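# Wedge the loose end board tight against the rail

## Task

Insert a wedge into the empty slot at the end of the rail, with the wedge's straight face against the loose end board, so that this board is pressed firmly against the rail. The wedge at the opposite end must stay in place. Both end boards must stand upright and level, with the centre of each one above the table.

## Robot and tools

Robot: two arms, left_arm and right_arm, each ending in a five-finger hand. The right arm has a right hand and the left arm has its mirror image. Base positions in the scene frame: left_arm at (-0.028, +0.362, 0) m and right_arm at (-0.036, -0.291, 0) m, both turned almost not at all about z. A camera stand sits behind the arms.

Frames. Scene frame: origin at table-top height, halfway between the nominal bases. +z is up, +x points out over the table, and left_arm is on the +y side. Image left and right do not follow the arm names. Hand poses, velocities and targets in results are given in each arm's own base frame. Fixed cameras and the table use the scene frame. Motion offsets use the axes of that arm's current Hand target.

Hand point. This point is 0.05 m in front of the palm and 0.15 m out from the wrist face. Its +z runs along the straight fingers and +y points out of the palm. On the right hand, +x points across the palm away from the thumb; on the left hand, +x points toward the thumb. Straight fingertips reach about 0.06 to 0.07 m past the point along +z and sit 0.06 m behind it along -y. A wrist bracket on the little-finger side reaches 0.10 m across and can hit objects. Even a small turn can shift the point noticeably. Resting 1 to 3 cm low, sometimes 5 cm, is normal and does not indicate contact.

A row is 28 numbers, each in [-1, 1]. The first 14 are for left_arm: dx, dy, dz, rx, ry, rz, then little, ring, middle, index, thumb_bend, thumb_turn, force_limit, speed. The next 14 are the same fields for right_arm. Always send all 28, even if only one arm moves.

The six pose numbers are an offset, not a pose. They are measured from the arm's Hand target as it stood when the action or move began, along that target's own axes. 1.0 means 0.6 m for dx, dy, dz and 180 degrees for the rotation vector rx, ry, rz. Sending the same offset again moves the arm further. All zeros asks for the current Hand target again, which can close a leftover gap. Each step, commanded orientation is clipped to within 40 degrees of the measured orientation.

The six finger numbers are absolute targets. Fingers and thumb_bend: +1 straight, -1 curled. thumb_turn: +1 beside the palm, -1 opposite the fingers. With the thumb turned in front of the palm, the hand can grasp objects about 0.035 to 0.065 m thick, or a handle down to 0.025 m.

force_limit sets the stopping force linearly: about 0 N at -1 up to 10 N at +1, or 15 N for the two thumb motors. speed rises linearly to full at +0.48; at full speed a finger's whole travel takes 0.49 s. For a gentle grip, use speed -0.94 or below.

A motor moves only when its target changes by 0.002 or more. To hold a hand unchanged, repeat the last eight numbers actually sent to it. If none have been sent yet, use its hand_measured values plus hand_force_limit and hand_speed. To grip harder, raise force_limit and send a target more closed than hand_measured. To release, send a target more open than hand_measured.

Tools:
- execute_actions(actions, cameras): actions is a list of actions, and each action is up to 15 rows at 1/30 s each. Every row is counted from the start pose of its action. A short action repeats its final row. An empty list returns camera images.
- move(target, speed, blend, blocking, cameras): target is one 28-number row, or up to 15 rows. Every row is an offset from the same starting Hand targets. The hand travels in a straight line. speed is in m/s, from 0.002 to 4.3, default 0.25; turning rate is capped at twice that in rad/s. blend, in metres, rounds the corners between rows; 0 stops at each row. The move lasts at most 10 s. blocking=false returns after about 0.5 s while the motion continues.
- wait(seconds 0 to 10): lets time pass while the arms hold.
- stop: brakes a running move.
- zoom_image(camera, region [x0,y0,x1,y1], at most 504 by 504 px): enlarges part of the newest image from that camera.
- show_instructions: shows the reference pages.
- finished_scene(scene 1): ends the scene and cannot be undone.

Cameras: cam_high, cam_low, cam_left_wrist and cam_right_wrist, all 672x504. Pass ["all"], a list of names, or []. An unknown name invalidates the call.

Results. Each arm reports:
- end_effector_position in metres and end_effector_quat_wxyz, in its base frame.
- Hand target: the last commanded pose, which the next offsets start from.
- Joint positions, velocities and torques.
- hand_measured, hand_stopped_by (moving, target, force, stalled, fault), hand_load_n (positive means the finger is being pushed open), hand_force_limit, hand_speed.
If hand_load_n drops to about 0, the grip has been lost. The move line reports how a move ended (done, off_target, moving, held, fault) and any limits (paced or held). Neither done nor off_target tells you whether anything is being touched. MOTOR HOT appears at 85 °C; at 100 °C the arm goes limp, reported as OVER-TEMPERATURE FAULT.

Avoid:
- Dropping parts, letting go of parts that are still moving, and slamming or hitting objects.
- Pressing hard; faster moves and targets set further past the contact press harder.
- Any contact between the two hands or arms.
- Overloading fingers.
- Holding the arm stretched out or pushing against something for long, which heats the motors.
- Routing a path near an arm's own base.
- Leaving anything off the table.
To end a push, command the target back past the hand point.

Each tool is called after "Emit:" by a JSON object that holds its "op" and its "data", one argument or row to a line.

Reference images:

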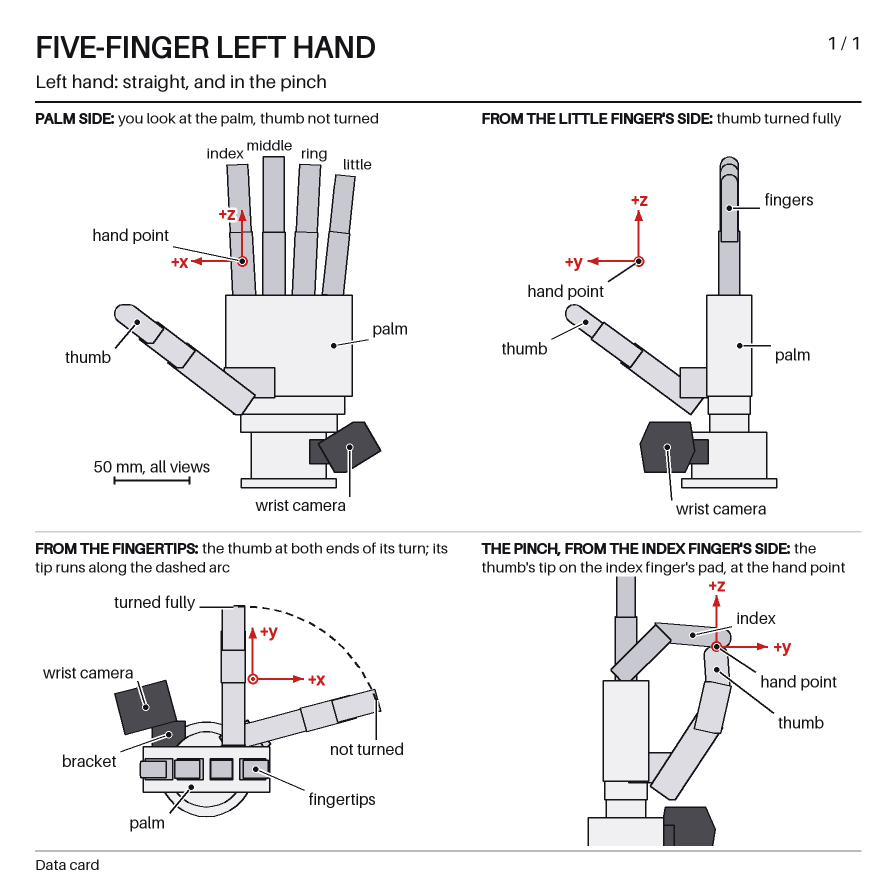

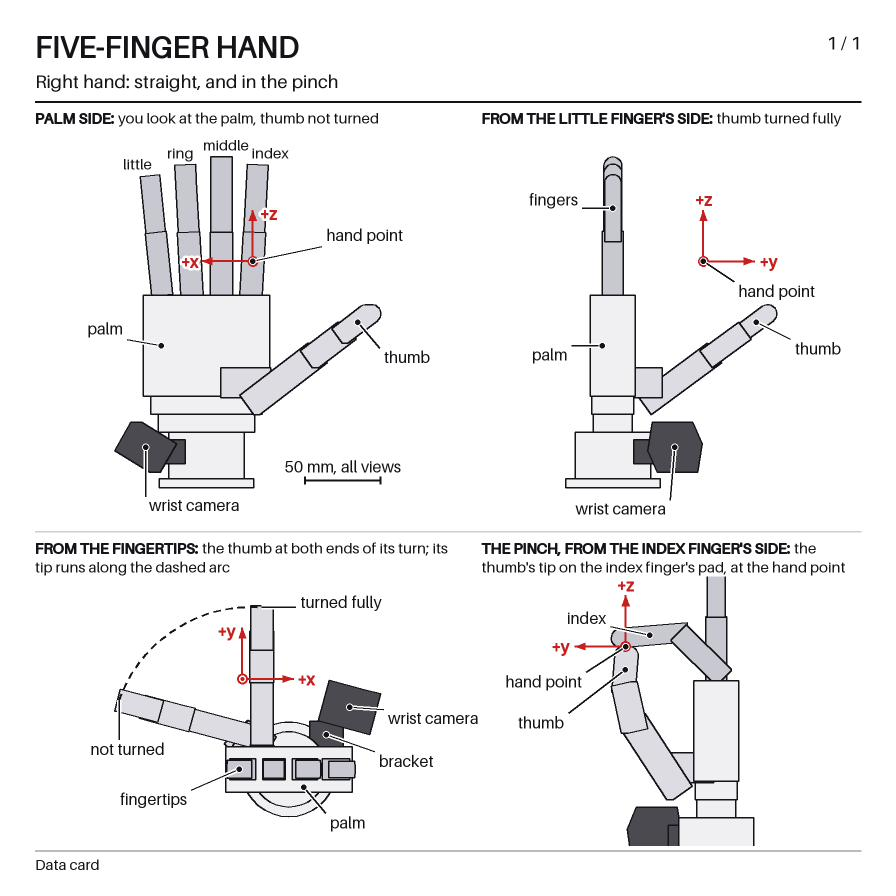

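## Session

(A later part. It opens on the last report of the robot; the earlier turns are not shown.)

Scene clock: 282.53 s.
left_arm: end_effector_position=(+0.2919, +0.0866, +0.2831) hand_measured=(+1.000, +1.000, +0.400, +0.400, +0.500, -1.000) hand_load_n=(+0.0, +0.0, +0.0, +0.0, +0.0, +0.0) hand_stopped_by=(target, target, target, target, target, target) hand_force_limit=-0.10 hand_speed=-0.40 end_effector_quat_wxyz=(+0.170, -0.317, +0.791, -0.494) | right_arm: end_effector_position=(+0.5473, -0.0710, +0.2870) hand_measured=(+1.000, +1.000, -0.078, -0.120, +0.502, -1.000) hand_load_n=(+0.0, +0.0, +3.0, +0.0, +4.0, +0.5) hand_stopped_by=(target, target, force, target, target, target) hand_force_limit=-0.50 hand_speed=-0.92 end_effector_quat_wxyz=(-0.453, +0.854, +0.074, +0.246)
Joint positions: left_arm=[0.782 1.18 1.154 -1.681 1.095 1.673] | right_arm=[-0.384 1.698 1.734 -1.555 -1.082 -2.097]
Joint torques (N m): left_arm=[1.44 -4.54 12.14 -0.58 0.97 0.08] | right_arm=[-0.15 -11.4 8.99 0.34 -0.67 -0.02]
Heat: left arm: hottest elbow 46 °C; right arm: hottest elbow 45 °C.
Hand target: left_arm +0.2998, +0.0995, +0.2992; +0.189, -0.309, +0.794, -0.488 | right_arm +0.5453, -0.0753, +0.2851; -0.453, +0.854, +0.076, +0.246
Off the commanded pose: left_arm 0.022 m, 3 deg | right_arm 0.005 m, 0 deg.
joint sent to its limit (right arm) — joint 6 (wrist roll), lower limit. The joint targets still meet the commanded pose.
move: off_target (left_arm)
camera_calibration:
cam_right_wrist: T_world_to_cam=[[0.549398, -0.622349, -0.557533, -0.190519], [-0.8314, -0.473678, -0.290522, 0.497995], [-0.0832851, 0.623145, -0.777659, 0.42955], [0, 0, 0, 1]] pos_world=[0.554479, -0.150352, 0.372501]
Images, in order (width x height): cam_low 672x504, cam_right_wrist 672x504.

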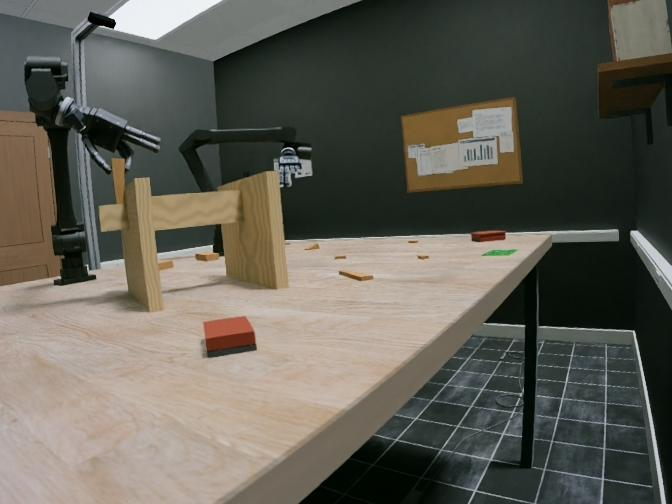

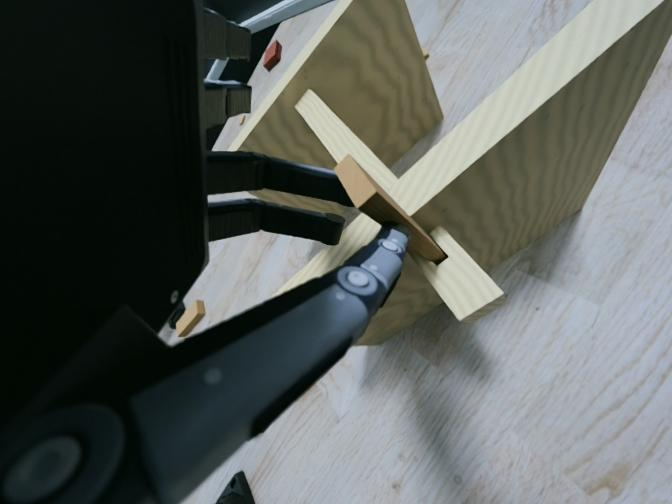

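Emit:
{"op": "move", "data": {
  "target": [
    [0,0,0,0,0,0,1,1,0.4,0.4,0.5,-1,-0.1,-0.4,-0.0103,0.0190,-0.0024,0,0,0,1,1,-0.14,-0.12,0.5,-1,-0.5,-0.92]
  ],
  "speed": 0.04,
  "cameras": ["cam_right_wrist", "cam_low"]
}}

Emit:
{"op": "zoom_image", "data": {
  "camera": "cam_right_wrist",
  "region": [400, 205, 470, 275]
}}

Emit:
{"op": "zoom_image", "data": {
  "camera": "cam_low",
  "region": [95, 130, 155, 220]
}}

Scene clock: 283.63 s.
left_arm: end_effector_position=(+0.2919, +0.0866, +0.2831) hand_measured=(+1.000, +1.000, +0.400, +0.400, +0.500, -1.000) hand_load_n=(+0.0, +0.0, +0.0, +0.0, +0.0, +0.0) hand_stopped_by=(target, target, target, target, target, target) hand_force_limit=-0.10 hand_speed=-0.40 end_effector_quat_wxyz=(+0.170, -0.317, +0.791, -0.494) | right_arm: end_effector_position=(+0.5465, -0.0766, +0.2758) hand_measured=(+1.000, +1.000, -0.078, -0.120, +0.502, -1.000) hand_load_n=(+0.0, +0.0, +2.5, +0.0, +3.5, +0.0) hand_stopped_by=(target, target, force, target, target, target) hand_force_limit=-0.50 hand_speed=-0.92 end_effector_quat_wxyz=(-0.451, +0.854, +0.070, +0.249)
Joint positions: left_arm=[0.782 1.18 1.154 -1.681 1.095 1.673] | right_arm=[-0.395 1.697 1.703 -1.525 -1.082 -2.097]
Joint torques (N m): left_arm=[1.32 -4.6 12.1 -0.55 0.98 0.08] | right_arm=[-0.32 -11.58 8.94 0.35 -0.56 -0.02]
Heat: left arm: hottest elbow 46 °C; right arm: hottest elbow 45 °C.
Hand target: left_arm +0.2998, +0.0995, +0.2992; +0.189, -0.309, +0.794, -0.488 | right_arm +0.5434, -0.0824, +0.2744; -0.453, +0.854, +0.077, +0.246
Off the commanded pose: left_arm 0.022 m, 3 deg | right_arm 0.007 m, 1 deg.
joint sent to its limit (right arm) — joint 6 (wrist roll), lower limit. The joint targets still meet the commanded pose.
move: off_target (left_arm)
camera_calibration:
cam_right_wrist: T_world_to_cam=[[0.54297, -0.628, -0.557494, -0.196814], [-0.836235, -0.465051, -0.290583, 0.494697], [-0.0767772, 0.623974, -0.777664, 0.420713], [0, 0, 0, 1]] pos_world=[0.552848, -0.156053, 0.361201]
Images, in order (width x height): cam_low 672x504, cam_right_wrist 672x504.

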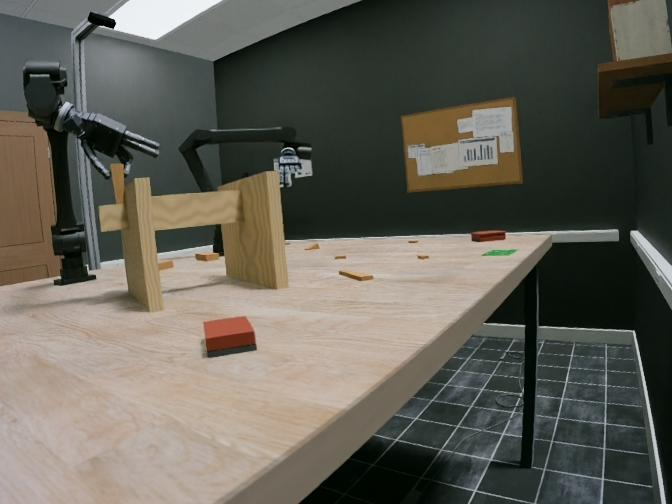

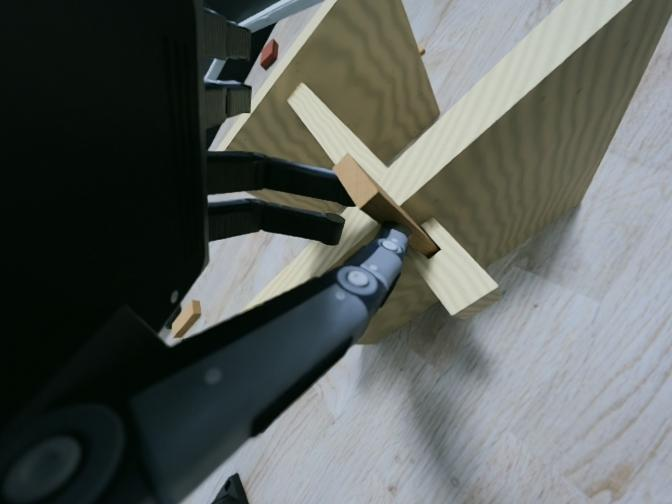

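Scaled by 7.200 from the camera's 672x504 image, which has a finer 960x720 frame.

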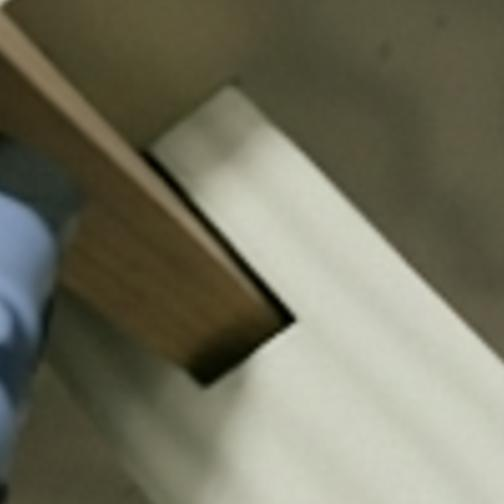

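Scaled by 5.600 from the camera's 672x504 image, which has a finer 960x720 frame.

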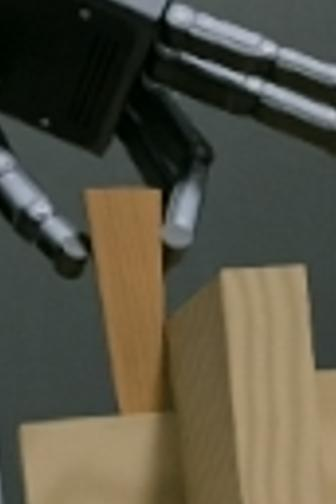

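Emit:
{"op": "move", "data": {
  "target": [
    [0,0,0,0,0,0,1,1,0.4,0.4,0.5,-1,-0.1,-0.4,-0.0120,0.0210,0.0012,0,0,0,1,1,-0.14,-0.12,0.5,-1,-0.5,-0.92]
  ],
  "speed": 0.04,
  "cameras": ["cam_right_wrist", "cam_low", "cam_high"]
}}

Emit:
{"op": "zoom_image", "data": {
  "camera": "cam_right_wrist",
  "region": [400, 195, 470, 265]
}}

Emit:
{"op": "zoom_image", "data": {
  "camera": "cam_low",
  "region": [95, 130, 155, 220]
}}

Emit:
{"op": "zoom_image", "data": {
  "camera": "cam_high",
  "region": [120, 215, 200, 285]
}}

Scene clock: 284.87 s.
left_arm: end_effector_position=(+0.2919, +0.0866, +0.2831) hand_measured=(+1.000, +1.000, +0.400, +0.400, +0.500, -1.000) hand_load_n=(+0.0, +0.0, +0.0, +0.0, +0.0, +0.0) hand_stopped_by=(target, target, target, target, target, target) hand_force_limit=-0.10 hand_speed=-0.40 end_effector_quat_wxyz=(+0.170, -0.317, +0.791, -0.494) | right_arm: end_effector_position=(+0.5447, -0.0816, +0.2618) hand_measured=(+1.000, +1.000, -0.078, -0.120, +0.502, -1.000) hand_load_n=(+0.0, +0.0, +2.5, +0.0, +3.5, +1.0) hand_stopped_by=(target, target, force, target, target, target) hand_force_limit=-0.50 hand_speed=-0.92 end_effector_quat_wxyz=(-0.451, +0.855, +0.064, +0.249)
Joint positions: left_arm=[0.782 1.18 1.154 -1.681 1.095 1.673] | right_arm=[-0.404 1.697 1.667 -1.493 -1.082 -2.097]
Joint torques (N m): left_arm=[1.38 -4.66 12.11 -0.57 0.96 0.07] | right_arm=[-0.38 -11.58 9.07 0.49 -0.49 -0.02]
Heat: left arm: hottest elbow 46 °C; right arm: hottest elbow 45 °C.
Hand target: left_arm +0.2998, +0.0995, +0.2992; +0.189, -0.309, +0.794, -0.488 | right_arm +0.5419, -0.0885, +0.2613; -0.453, +0.854, +0.077, +0.246
Off the commanded pose: left_arm 0.022 m, 3 deg | right_arm 0.007 m, 1 deg.
joint sent to its limit (right arm) — joint 6 (wrist roll), lower limit. The joint targets still meet the commanded pose.
move: off_target (left_arm)
camera_calibration:
cam_right_wrist: T_world_to_cam=[[0.534419, -0.632637, -0.560505, -0.201626], [-0.842, -0.456309, -0.287781, 0.48988], [-0.0737026, 0.625741, -0.776541, 0.411094], [0, 0, 0, 1]] pos_world=[0.55053, -0.161258, 0.347197]
Images, in order (width x height): cam_high 672x504, cam_low 672x504, cam_right_wrist 672x504.

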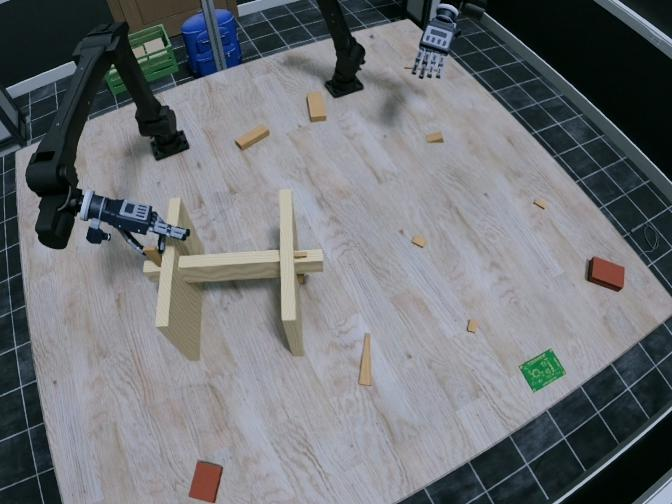

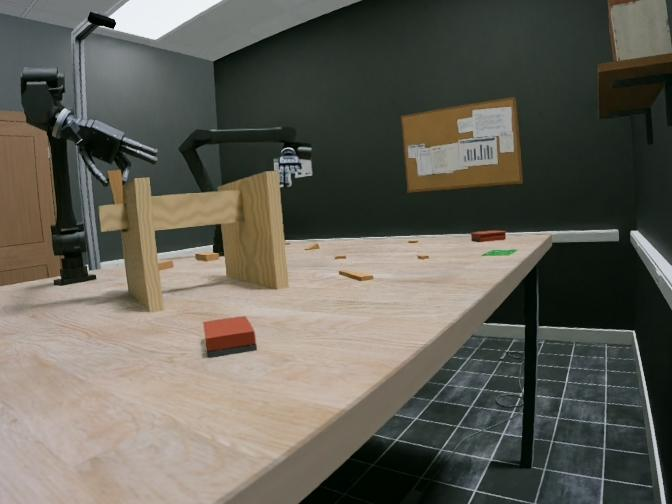

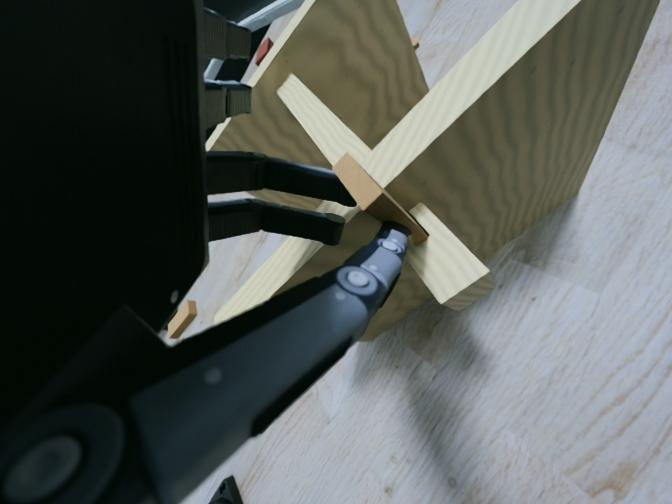

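Scaled by 7.200 from the camera's 672x504 image, which has a finer 960x720 frame.

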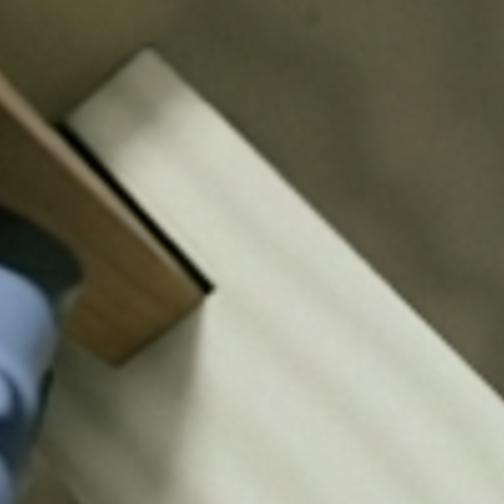

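Scaled by 5.600 from the camera's 672x504 image, which has a finer 960x720 frame.

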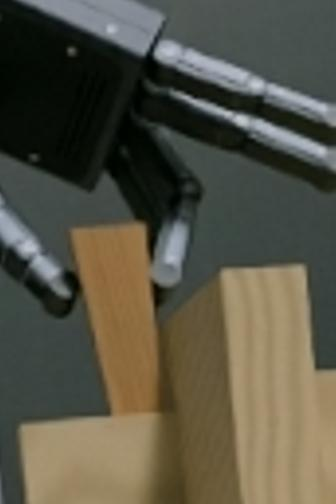

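Scaled by 6.300 from the camera's 672x504 image, which has a finer 960x720 frame.

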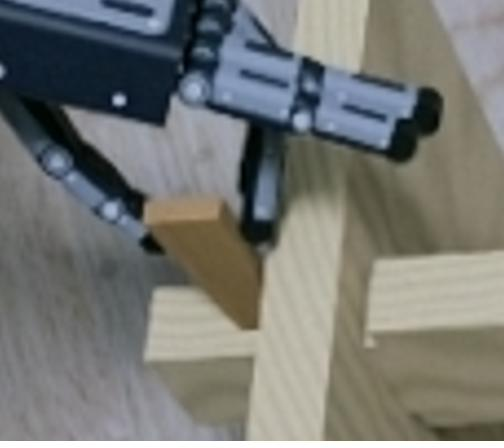

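Emit:
{"op": "move", "data": {
  "target": [
    [0,0,0,0,0,0,1,1,0.4,0.4,0.5,-1,-0.1,-0.4,0,0,0,0,0,0,1,1,-0.14,-0.12,0.6,-1,-0.5,-0.8]
  ],
  "speed": 0.04,
  "cameras": ["cam_right_wrist", "cam_low", "cam_high"]
}}

Emit:
{"op": "zoom_image", "data": {
  "camera": "cam_low",
  "region": [95, 130, 155, 220]
}}

Emit:
{"op": "zoom_image", "data": {
  "camera": "cam_high",
  "region": [120, 215, 200, 285]
}}

Scene clock: 286.23 s.
left_arm: end_effector_position=(+0.2919, +0.0866, +0.2831) hand_measured=(+1.000, +1.000, +0.400, +0.400, +0.500, -1.000) hand_load_n=(+0.0, +0.0, +0.0, +0.0, +0.0, +0.0) hand_stopped_by=(target, target, target, target, target, target) hand_force_limit=-0.10 hand_speed=-0.40 end_effector_quat_wxyz=(+0.170, -0.317, +0.791, -0.494) | right_arm: end_effector_position=(+0.5432, -0.0818, +0.2590) hand_measured=(+1.000, +1.000, -0.078, -0.120, +0.600, -1.000) hand_load_n=(+0.0, +0.0, +0.0, +0.0, +0.0, +0.0) hand_stopped_by=(target, target, force, target, target, target) hand_force_limit=-0.50 hand_speed=-0.80 end_effector_quat_wxyz=(-0.450, +0.856, +0.063, +0.246)
Joint positions: left_arm=[0.782 1.18 1.154 -1.681 1.095 1.673] | right_arm=[-0.405 1.697 1.661 -1.493 -1.078 -2.097]
Joint torques (N m): left_arm=[1.38 -4.54 12.1 -0.5 0.97 0.07] | right_arm=[-0.38 -11.58 9.57 0.31 -0.61 -0.02]
Heat: left arm: hottest elbow 46 °C; right arm: hottest elbow 45 °C.
Hand target: left_arm +0.2998, +0.0995, +0.2992; +0.189, -0.309, +0.794, -0.488 | right_arm +0.5419, -0.0885, +0.2614; -0.453, +0.854, +0.076, +0.246
Off the commanded pose: left_arm 0.022 m, 3 deg | right_arm 0.007 m, 2 deg.
joint sent to its limit (right arm) — joint 6 (wrist roll), lower limit. The joint targets still meet the commanded pose.
move: off_target (left_arm)
camera_calibration:
cam_right_wrist: T_world_to_cam=[[0.530296, -0.633622, -0.563302, -0.199713], [-0.844156, -0.456255, -0.281483, 0.487312], [-0.0786559, 0.624784, -0.776826, 0.411583], [0, 0, 0, 1]] pos_world=[0.549648, -0.161355, 0.344399]
Images, in order (width x height): cam_high 672x504, cam_low 672x504, cam_right_wrist 672x504.

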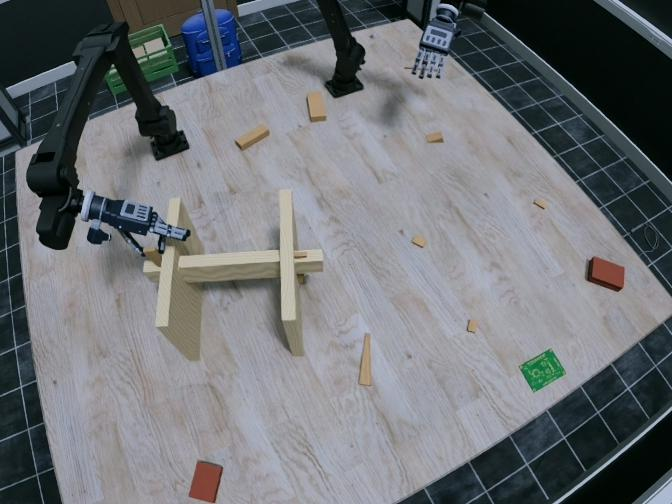

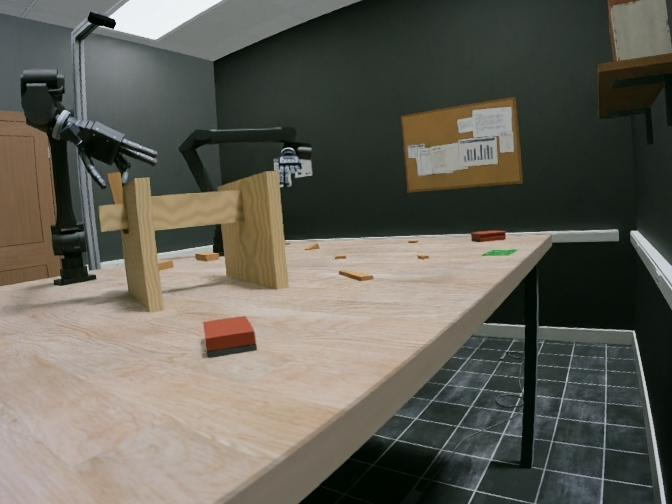

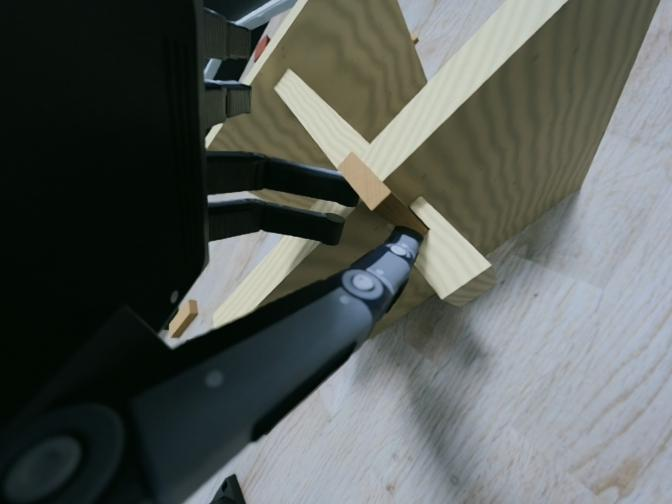

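Scaled by 5.600 from the camera's 672x504 image, which has a finer 960x720 frame.

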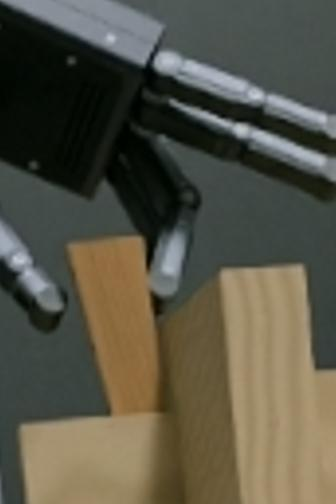

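Scaled by 6.300 from the camera's 672x504 image, which has a finer 960x720 frame.

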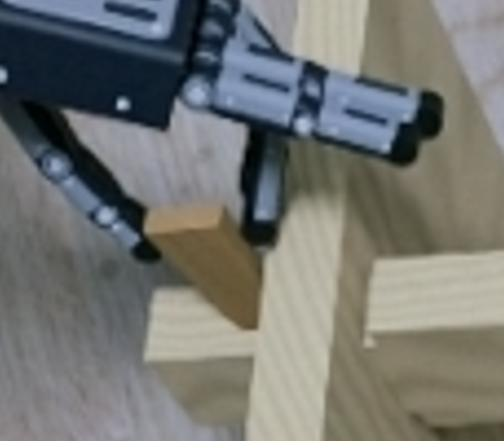

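Emit:
{"op": "move", "data": {
  "target": [
    [0,0,0,0,0,0,1,1,0.4,0.4,0.5,-1,-0.1,-0.4,0.0400,-0.0620,-0.0390,0,0,0,1,1,-0.14,-0.12,0.6,-1,-0.5,-0.8]
  ],
  "speed": 0.08,
  "cameras": ["all"]
}}

Emit:
{"op": "zoom_image", "data": {
  "camera": "cam_low",
  "region": [95, 130, 155, 220]
}}

Emit:
{"op": "zoom_image", "data": {
  "camera": "cam_high",
  "region": [120, 215, 200, 285]
}}

Scene clock: 288.23 s.
left_arm: end_effector_position=(+0.2919, +0.0866, +0.2831) hand_measured=(+1.000, +1.000, +0.400, +0.400, +0.500, -1.000) hand_load_n=(+0.0, +0.0, +0.0, +0.0, +0.0, +0.0) hand_stopped_by=(target, target, target, target, target, target) hand_force_limit=-0.10 hand_speed=-0.40 end_effector_quat_wxyz=(+0.170, -0.317, +0.791, -0.494) | right_arm: end_effector_position=(+0.5346, -0.0794, +0.2901) hand_measured=(+1.000, +1.000, -0.078, -0.120, +0.600, -1.000) hand_load_n=(+0.0, +0.0, +0.0, +0.0, +0.0, +0.0) hand_stopped_by=(target, target, force, target, target, target) hand_force_limit=-0.50 hand_speed=-0.80 end_effector_quat_wxyz=(-0.457, +0.857, +0.053, +0.232)
Joint positions: left_arm=[0.782 1.18 1.154 -1.681 1.095 1.673] | right_arm=[-0.406 1.695 1.742 -1.612 -1.076 -2.097]
Joint torques (N m): left_arm=[1.38 -4.54 12.11 -0.55 0.97 0.08] | right_arm=[-0.21 -11.46 13.98 -0.14 -0.66 -0.02]
Heat: left arm: hottest elbow 46 °C; right arm: hottest elbow 45 °C.
Hand target: left_arm +0.2998, +0.0995, +0.2992; +0.189, -0.309, +0.794, -0.488 | right_arm +0.5414, -0.0882, +0.3114; -0.453, +0.854, +0.077, +0.246
Off the commanded pose: left_arm 0.022 m, 3 deg | right_arm 0.024 m, 3 deg.
joint sent to its limit (right arm) — joint 6 (wrist roll), lower limit. The joint targets still meet the commanded pose.
move: off_target (left_arm, right_arm)
camera_calibration:
cam_left_wrist: T_world_to_cam=[[0.163589, -0.438708, 0.883614, -0.263549], [-0.977942, -0.190034, 0.0867017, 0.280619], [0.12988, -0.878307, -0.460118, 0.282224], [0, 0, 0, 1]] pos_world=[0.280887, 0.185586, 0.338402]
cam_right_wrist: T_world_to_cam=[[0.509306, -0.627017, -0.589455, -0.156751], [-0.854222, -0.451477, -0.257825, 0.488794], [-0.104465, 0.634837, -0.765552, 0.444815], [0, 0, 0, 1]] pos_world=[0.54384, -0.159991, 0.374155]

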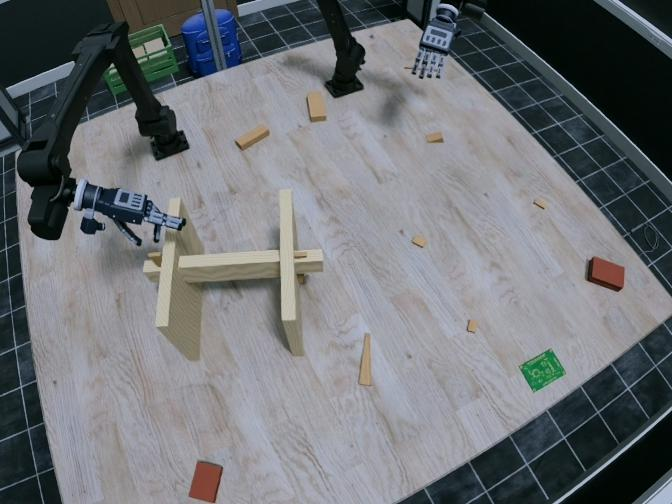

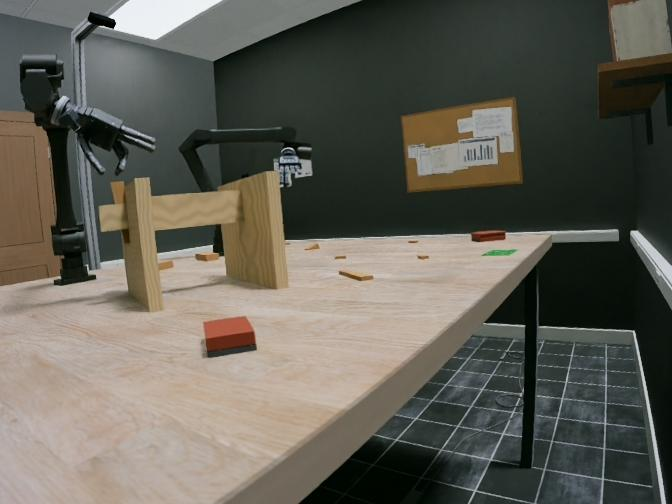

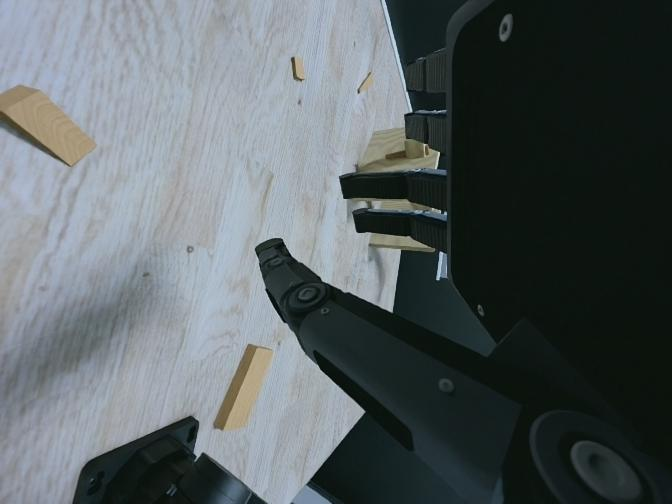

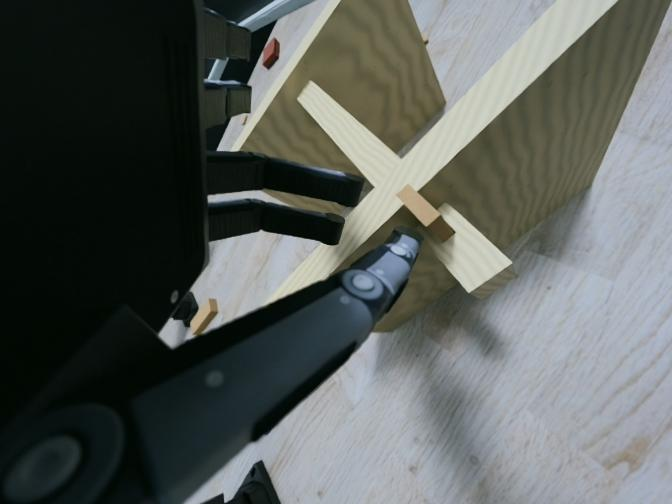

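Scaled by 5.600 from the camera's 672x504 image, which has a finer 960x720 frame.

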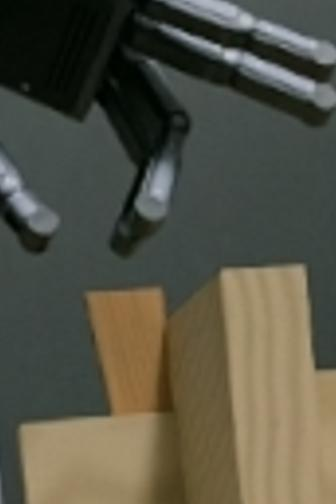

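Scaled by 6.300 from the camera's 672x504 image, which has a finer 960x720 frame.

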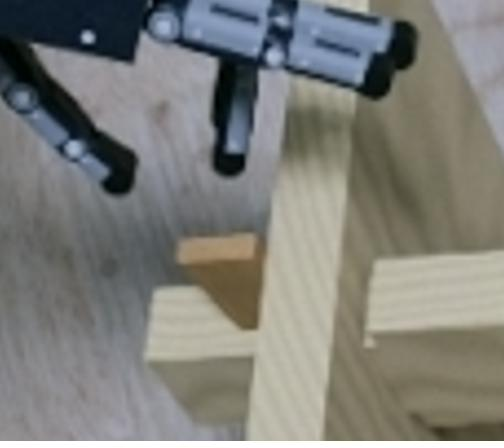

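Emit:
{"op": "move", "data": {
  "target": [
    [0,0,0,0,0,0,1,1,0.4,0.4,0.5,-1,-0.1,-0.4,0.0546,-0.0772,-0.1067,0,0,0,1,1,-0.14,-0.12,1,1,-0.5,-0.2],
    [0,0,0,0,0,0,1,1,0.4,0.4,0.5,-1,-0.1,-0.4,0.0527,-0.0185,-0.1245,-0.3309,-0.1098,0.1530,-1,-1,1,-1,1,1,-0.3,-0.2]
  ],
  "speed": 0.15,
  "cameras": ["all"]
}}

Scene clock: 300.87 s.
left_arm: end_effector_position=(+0.2919, +0.0866, +0.2831) hand_measured=(+1.000, +1.000, +0.400, +0.400, +0.500, -1.000) hand_load_n=(+0.0, +0.0, +0.0, +0.0, +0.0, +0.5) hand_stopped_by=(target, target, target, target, target, target) hand_force_limit=-0.10 hand_speed=-0.40 end_effector_quat_wxyz=(+0.170, -0.317, +0.791, -0.494) | right_arm: end_effector_position=(+0.5302, -0.1475, +0.3580) hand_measured=(-1.000, -1.000, +1.000, -1.000, +1.000, +1.000) hand_load_n=(+0.0, +0.0, +0.0, +0.0, +0.0, +0.0) hand_stopped_by=(target, target, target, target, target, target) hand_force_limit=-0.30 hand_speed=-0.20 end_effector_quat_wxyz=(+0.017, +0.978, -0.163, +0.127)
Joint positions: left_arm=[0.782 1.18 1.154 -1.681 1.095 1.673] | right_arm=[-0.16 1.767 2.134 -1.683 0.035 -1.405]
Joint torques (N m): left_arm=[1.2 -4.72 12.1 -0.61 0.98 0.07] | right_arm=[1.14 -10.87 13.71 0.24 0.07 0.07]
Heat: left arm: hottest elbow 46 °C; right arm: hottest elbow 46 °C.
Hand target: left_arm +0.2998, +0.0995, +0.2992; +0.189, -0.309, +0.794, -0.488 | right_arm +0.5388, -0.1452, +0.3700; +0.000, +0.984, -0.176, -0.001
Off the commanded pose: left_arm 0.022 m, 3 deg | right_arm 0.015 m, 15 deg.
joint sent to its limit (right arm) — joint 4 (wrist pitch), lower limit. The joint targets are off in orientation, not in position.
move: off_target (left_arm, right_arm); target 2's new numbers were sent with right_arm's hand 0.015 m and 15 deg from that target
camera_calibration:
cam_left_wrist: T_world_to_cam=[[0.163589, -0.438708, 0.883614, -0.263549], [-0.977942, -0.190034, 0.0867017, 0.280619], [0.12988, -0.878307, -0.460118, 0.282224], [0, 0, 0, 1]] pos_world=[0.280887, 0.185586, 0.338402]
cam_right_wrist: T_world_to_cam=[[-0.0799581, -0.991157, 0.105897, -0.147449], [-0.94309, 0.109623, 0.313948, 0.396929], [-0.32278, -0.074768, -0.943516, 0.614384], [0, 0, 0, 1]] pos_world=[0.560861, -0.143721, 0.470681]

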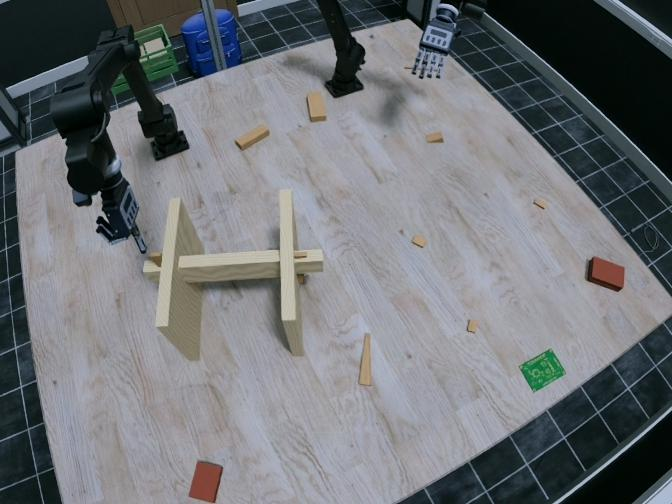

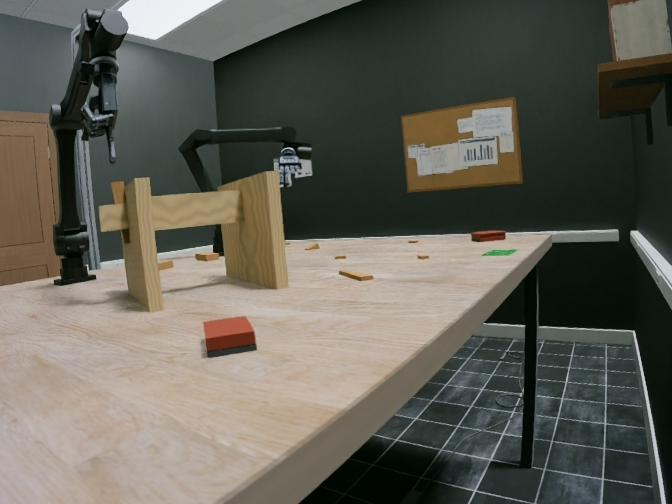

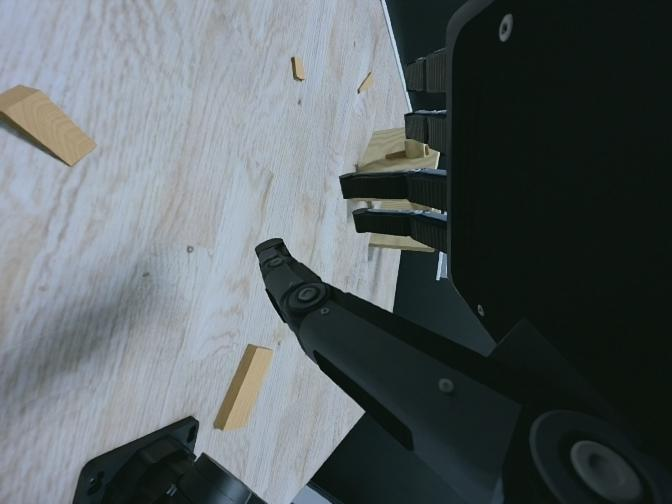

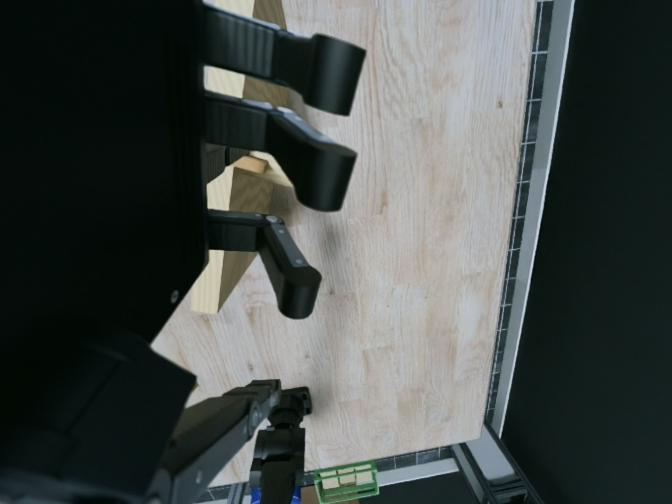

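Emit:
{"op": "zoom_image", "data": {
  "camera": "cam_high",
  "region": [80, 190, 200, 290]
}}

Emit:
{"op": "zoom_image", "data": {
  "camera": "cam_low",
  "region": [70, 100, 170, 220]
}}

Emit:
{"op": "zoom_image", "data": {
  "camera": "cam_right_wrist",
  "region": [190, 100, 310, 220]
}}

Scaled by 4.200 from the camera's 672x504 image, which has a finer 960x720 frame.

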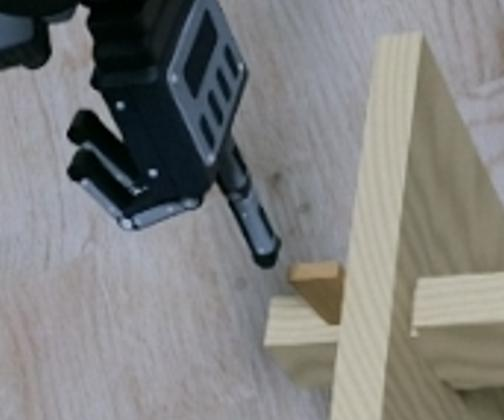

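Scaled by 4.200 from the camera's 672x504 image, which has a finer 960x720 frame.

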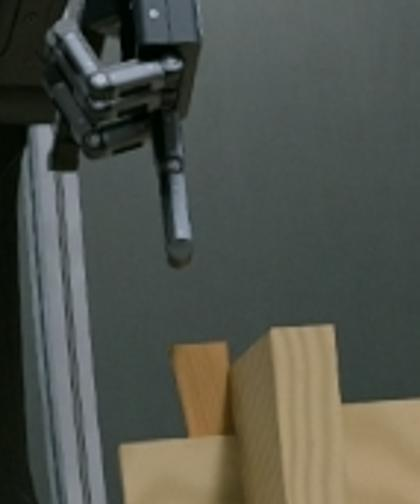

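Scaled by 4.200 from the camera's 672x504 image, which has a finer 960x720 frame.

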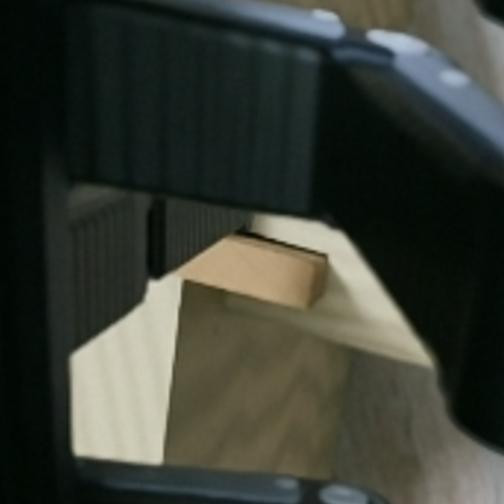

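Emit:
{"op": "move", "data": {
  "target": [
    [0,0,0,0,0,0,1,1,0.4,0.4,0.5,-1,-0.1,-0.4,-0.0012,-0.0031,0.0583,0,0,0,-1,-1,1,-1,1,1,-0.3,-0.2]
  ],
  "speed": 0.1,
  "cameras": ["cam_high","cam_low","cam_right_wrist"]
}}

Emit:
{"op": "zoom_image", "data": {
  "camera": "cam_high",
  "region": [110, 210, 190, 280]
}}

Emit:
{"op": "zoom_image", "data": {
  "camera": "cam_low",
  "region": [80, 130, 160, 220]
}}

Emit:
{"op": "zoom_image", "data": {
  "camera": "cam_right_wrist",
  "region": [190, 100, 310, 220]
}}

Scene clock: 304.13 s.
left_arm: end_effector_position=(+0.2919, +0.0866, +0.2831) hand_measured=(+1.000, +1.000, +0.400, +0.400, +0.500, -1.000) hand_load_n=(+0.0, +0.0, +0.0, +0.0, +0.0, +0.0) hand_stopped_by=(target, target, target, target, target, target) hand_force_limit=-0.10 hand_speed=-0.40 end_effector_quat_wxyz=(+0.170, -0.317, +0.791, -0.494) | right_arm: end_effector_position=(+0.5363, -0.1472, +0.3423) hand_measured=(-1.000, -1.000, +1.000, -1.000, +1.000, +1.000) hand_load_n=(+0.0, +0.0, +0.0, +0.0, +0.0, +0.0) hand_stopped_by=(target, target, target, target, target, target) hand_force_limit=-0.30 hand_speed=-0.20 end_effector_quat_wxyz=(+0.014, +0.979, -0.167, +0.113)
Joint positions: left_arm=[0.782 1.18 1.154 -1.681 1.095 1.673] | right_arm=[-0.16 1.796 2.134 -1.683 0.03 -1.396]
Joint torques (N m): left_arm=[1.26 -4.66 12.12 -0.57 0.98 0.07] | right_arm=[1.08 -10.99 9.52 0.2 -0.1 0.07]
Heat: left arm: hottest elbow 46 °C; right arm: hottest elbow 46 °C.
Hand target: left_arm +0.2998, +0.0995, +0.2992; +0.189, -0.309, +0.794, -0.488 | right_arm +0.5387, -0.1432, +0.3351; +0.000, +0.984, -0.177, -0.001
Off the commanded pose: left_arm 0.022 m, 3 deg | right_arm 0.009 m, 13 deg.
joint sent to its limit (right arm) — joint 4 (wrist pitch), lower limit. The joint targets are off in orientation, not in position.
move: off_target (left_arm, right_arm)
camera_calibration:
cam_right_wrist: T_world_to_cam=[[-0.0845162, -0.991706, 0.0968354, -0.13947], [-0.933327, 0.112823, 0.340841, 0.393611], [-0.348939, -0.0615725, -0.93512, 0.614689], [0, 0, 0, 1]] pos_world=[0.570069, -0.144873, 0.454155]
Images, in order (width x height): cam_high 672x504, cam_low 672x504, cam_right_wrist 672x504.

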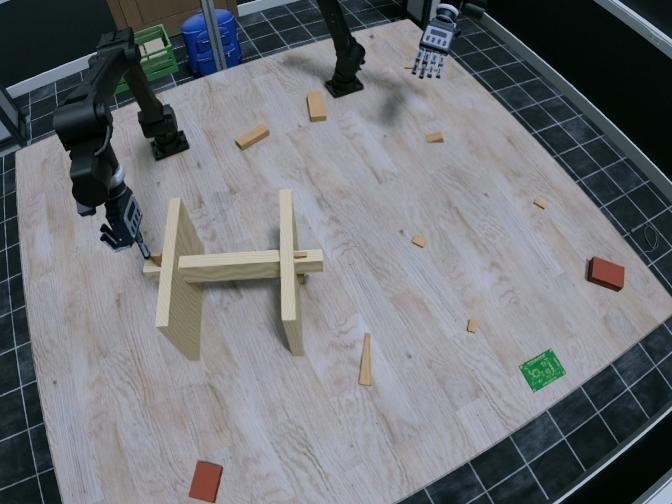

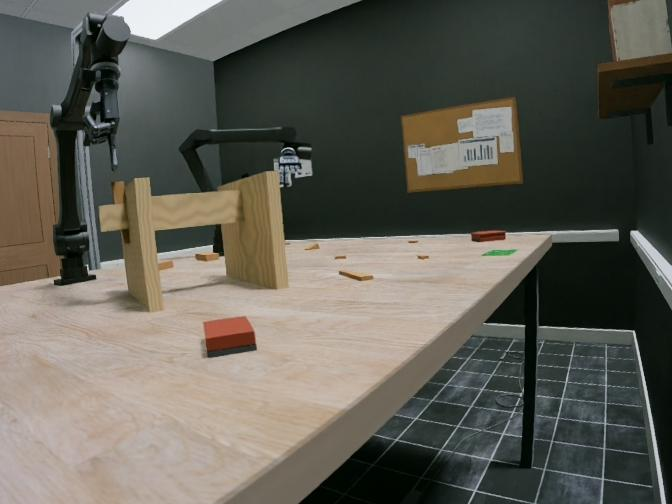

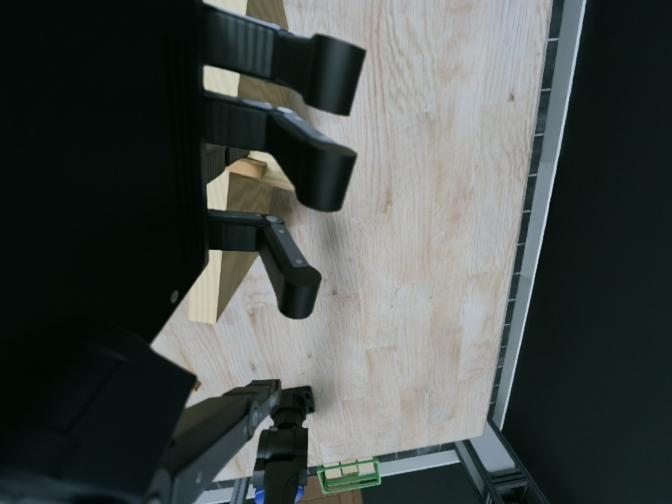

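Scaled by 6.300 from the camera's 672x504 image, which has a finer 960x720 frame.

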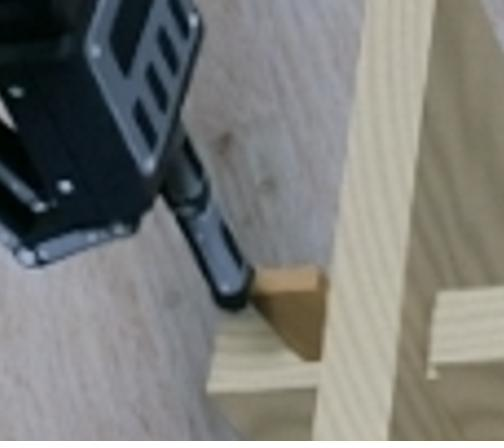

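Scaled by 5.600 from the camera's 672x504 image, which has a finer 960x720 frame.

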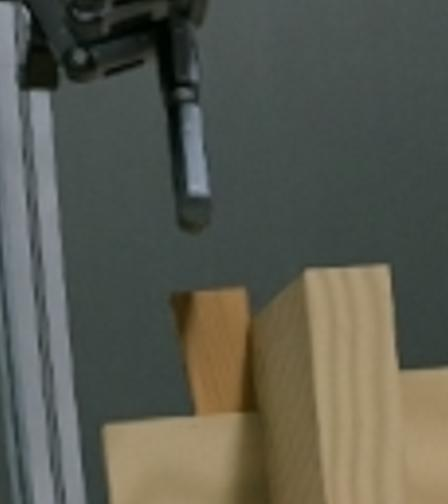

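Scaled by 4.200 from the camera's 672x504 image, which has a finer 960x720 frame.

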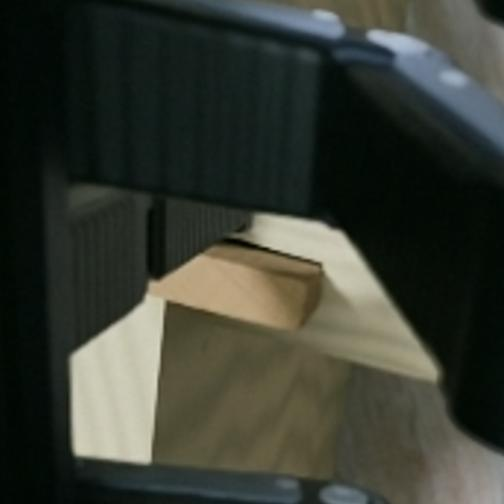

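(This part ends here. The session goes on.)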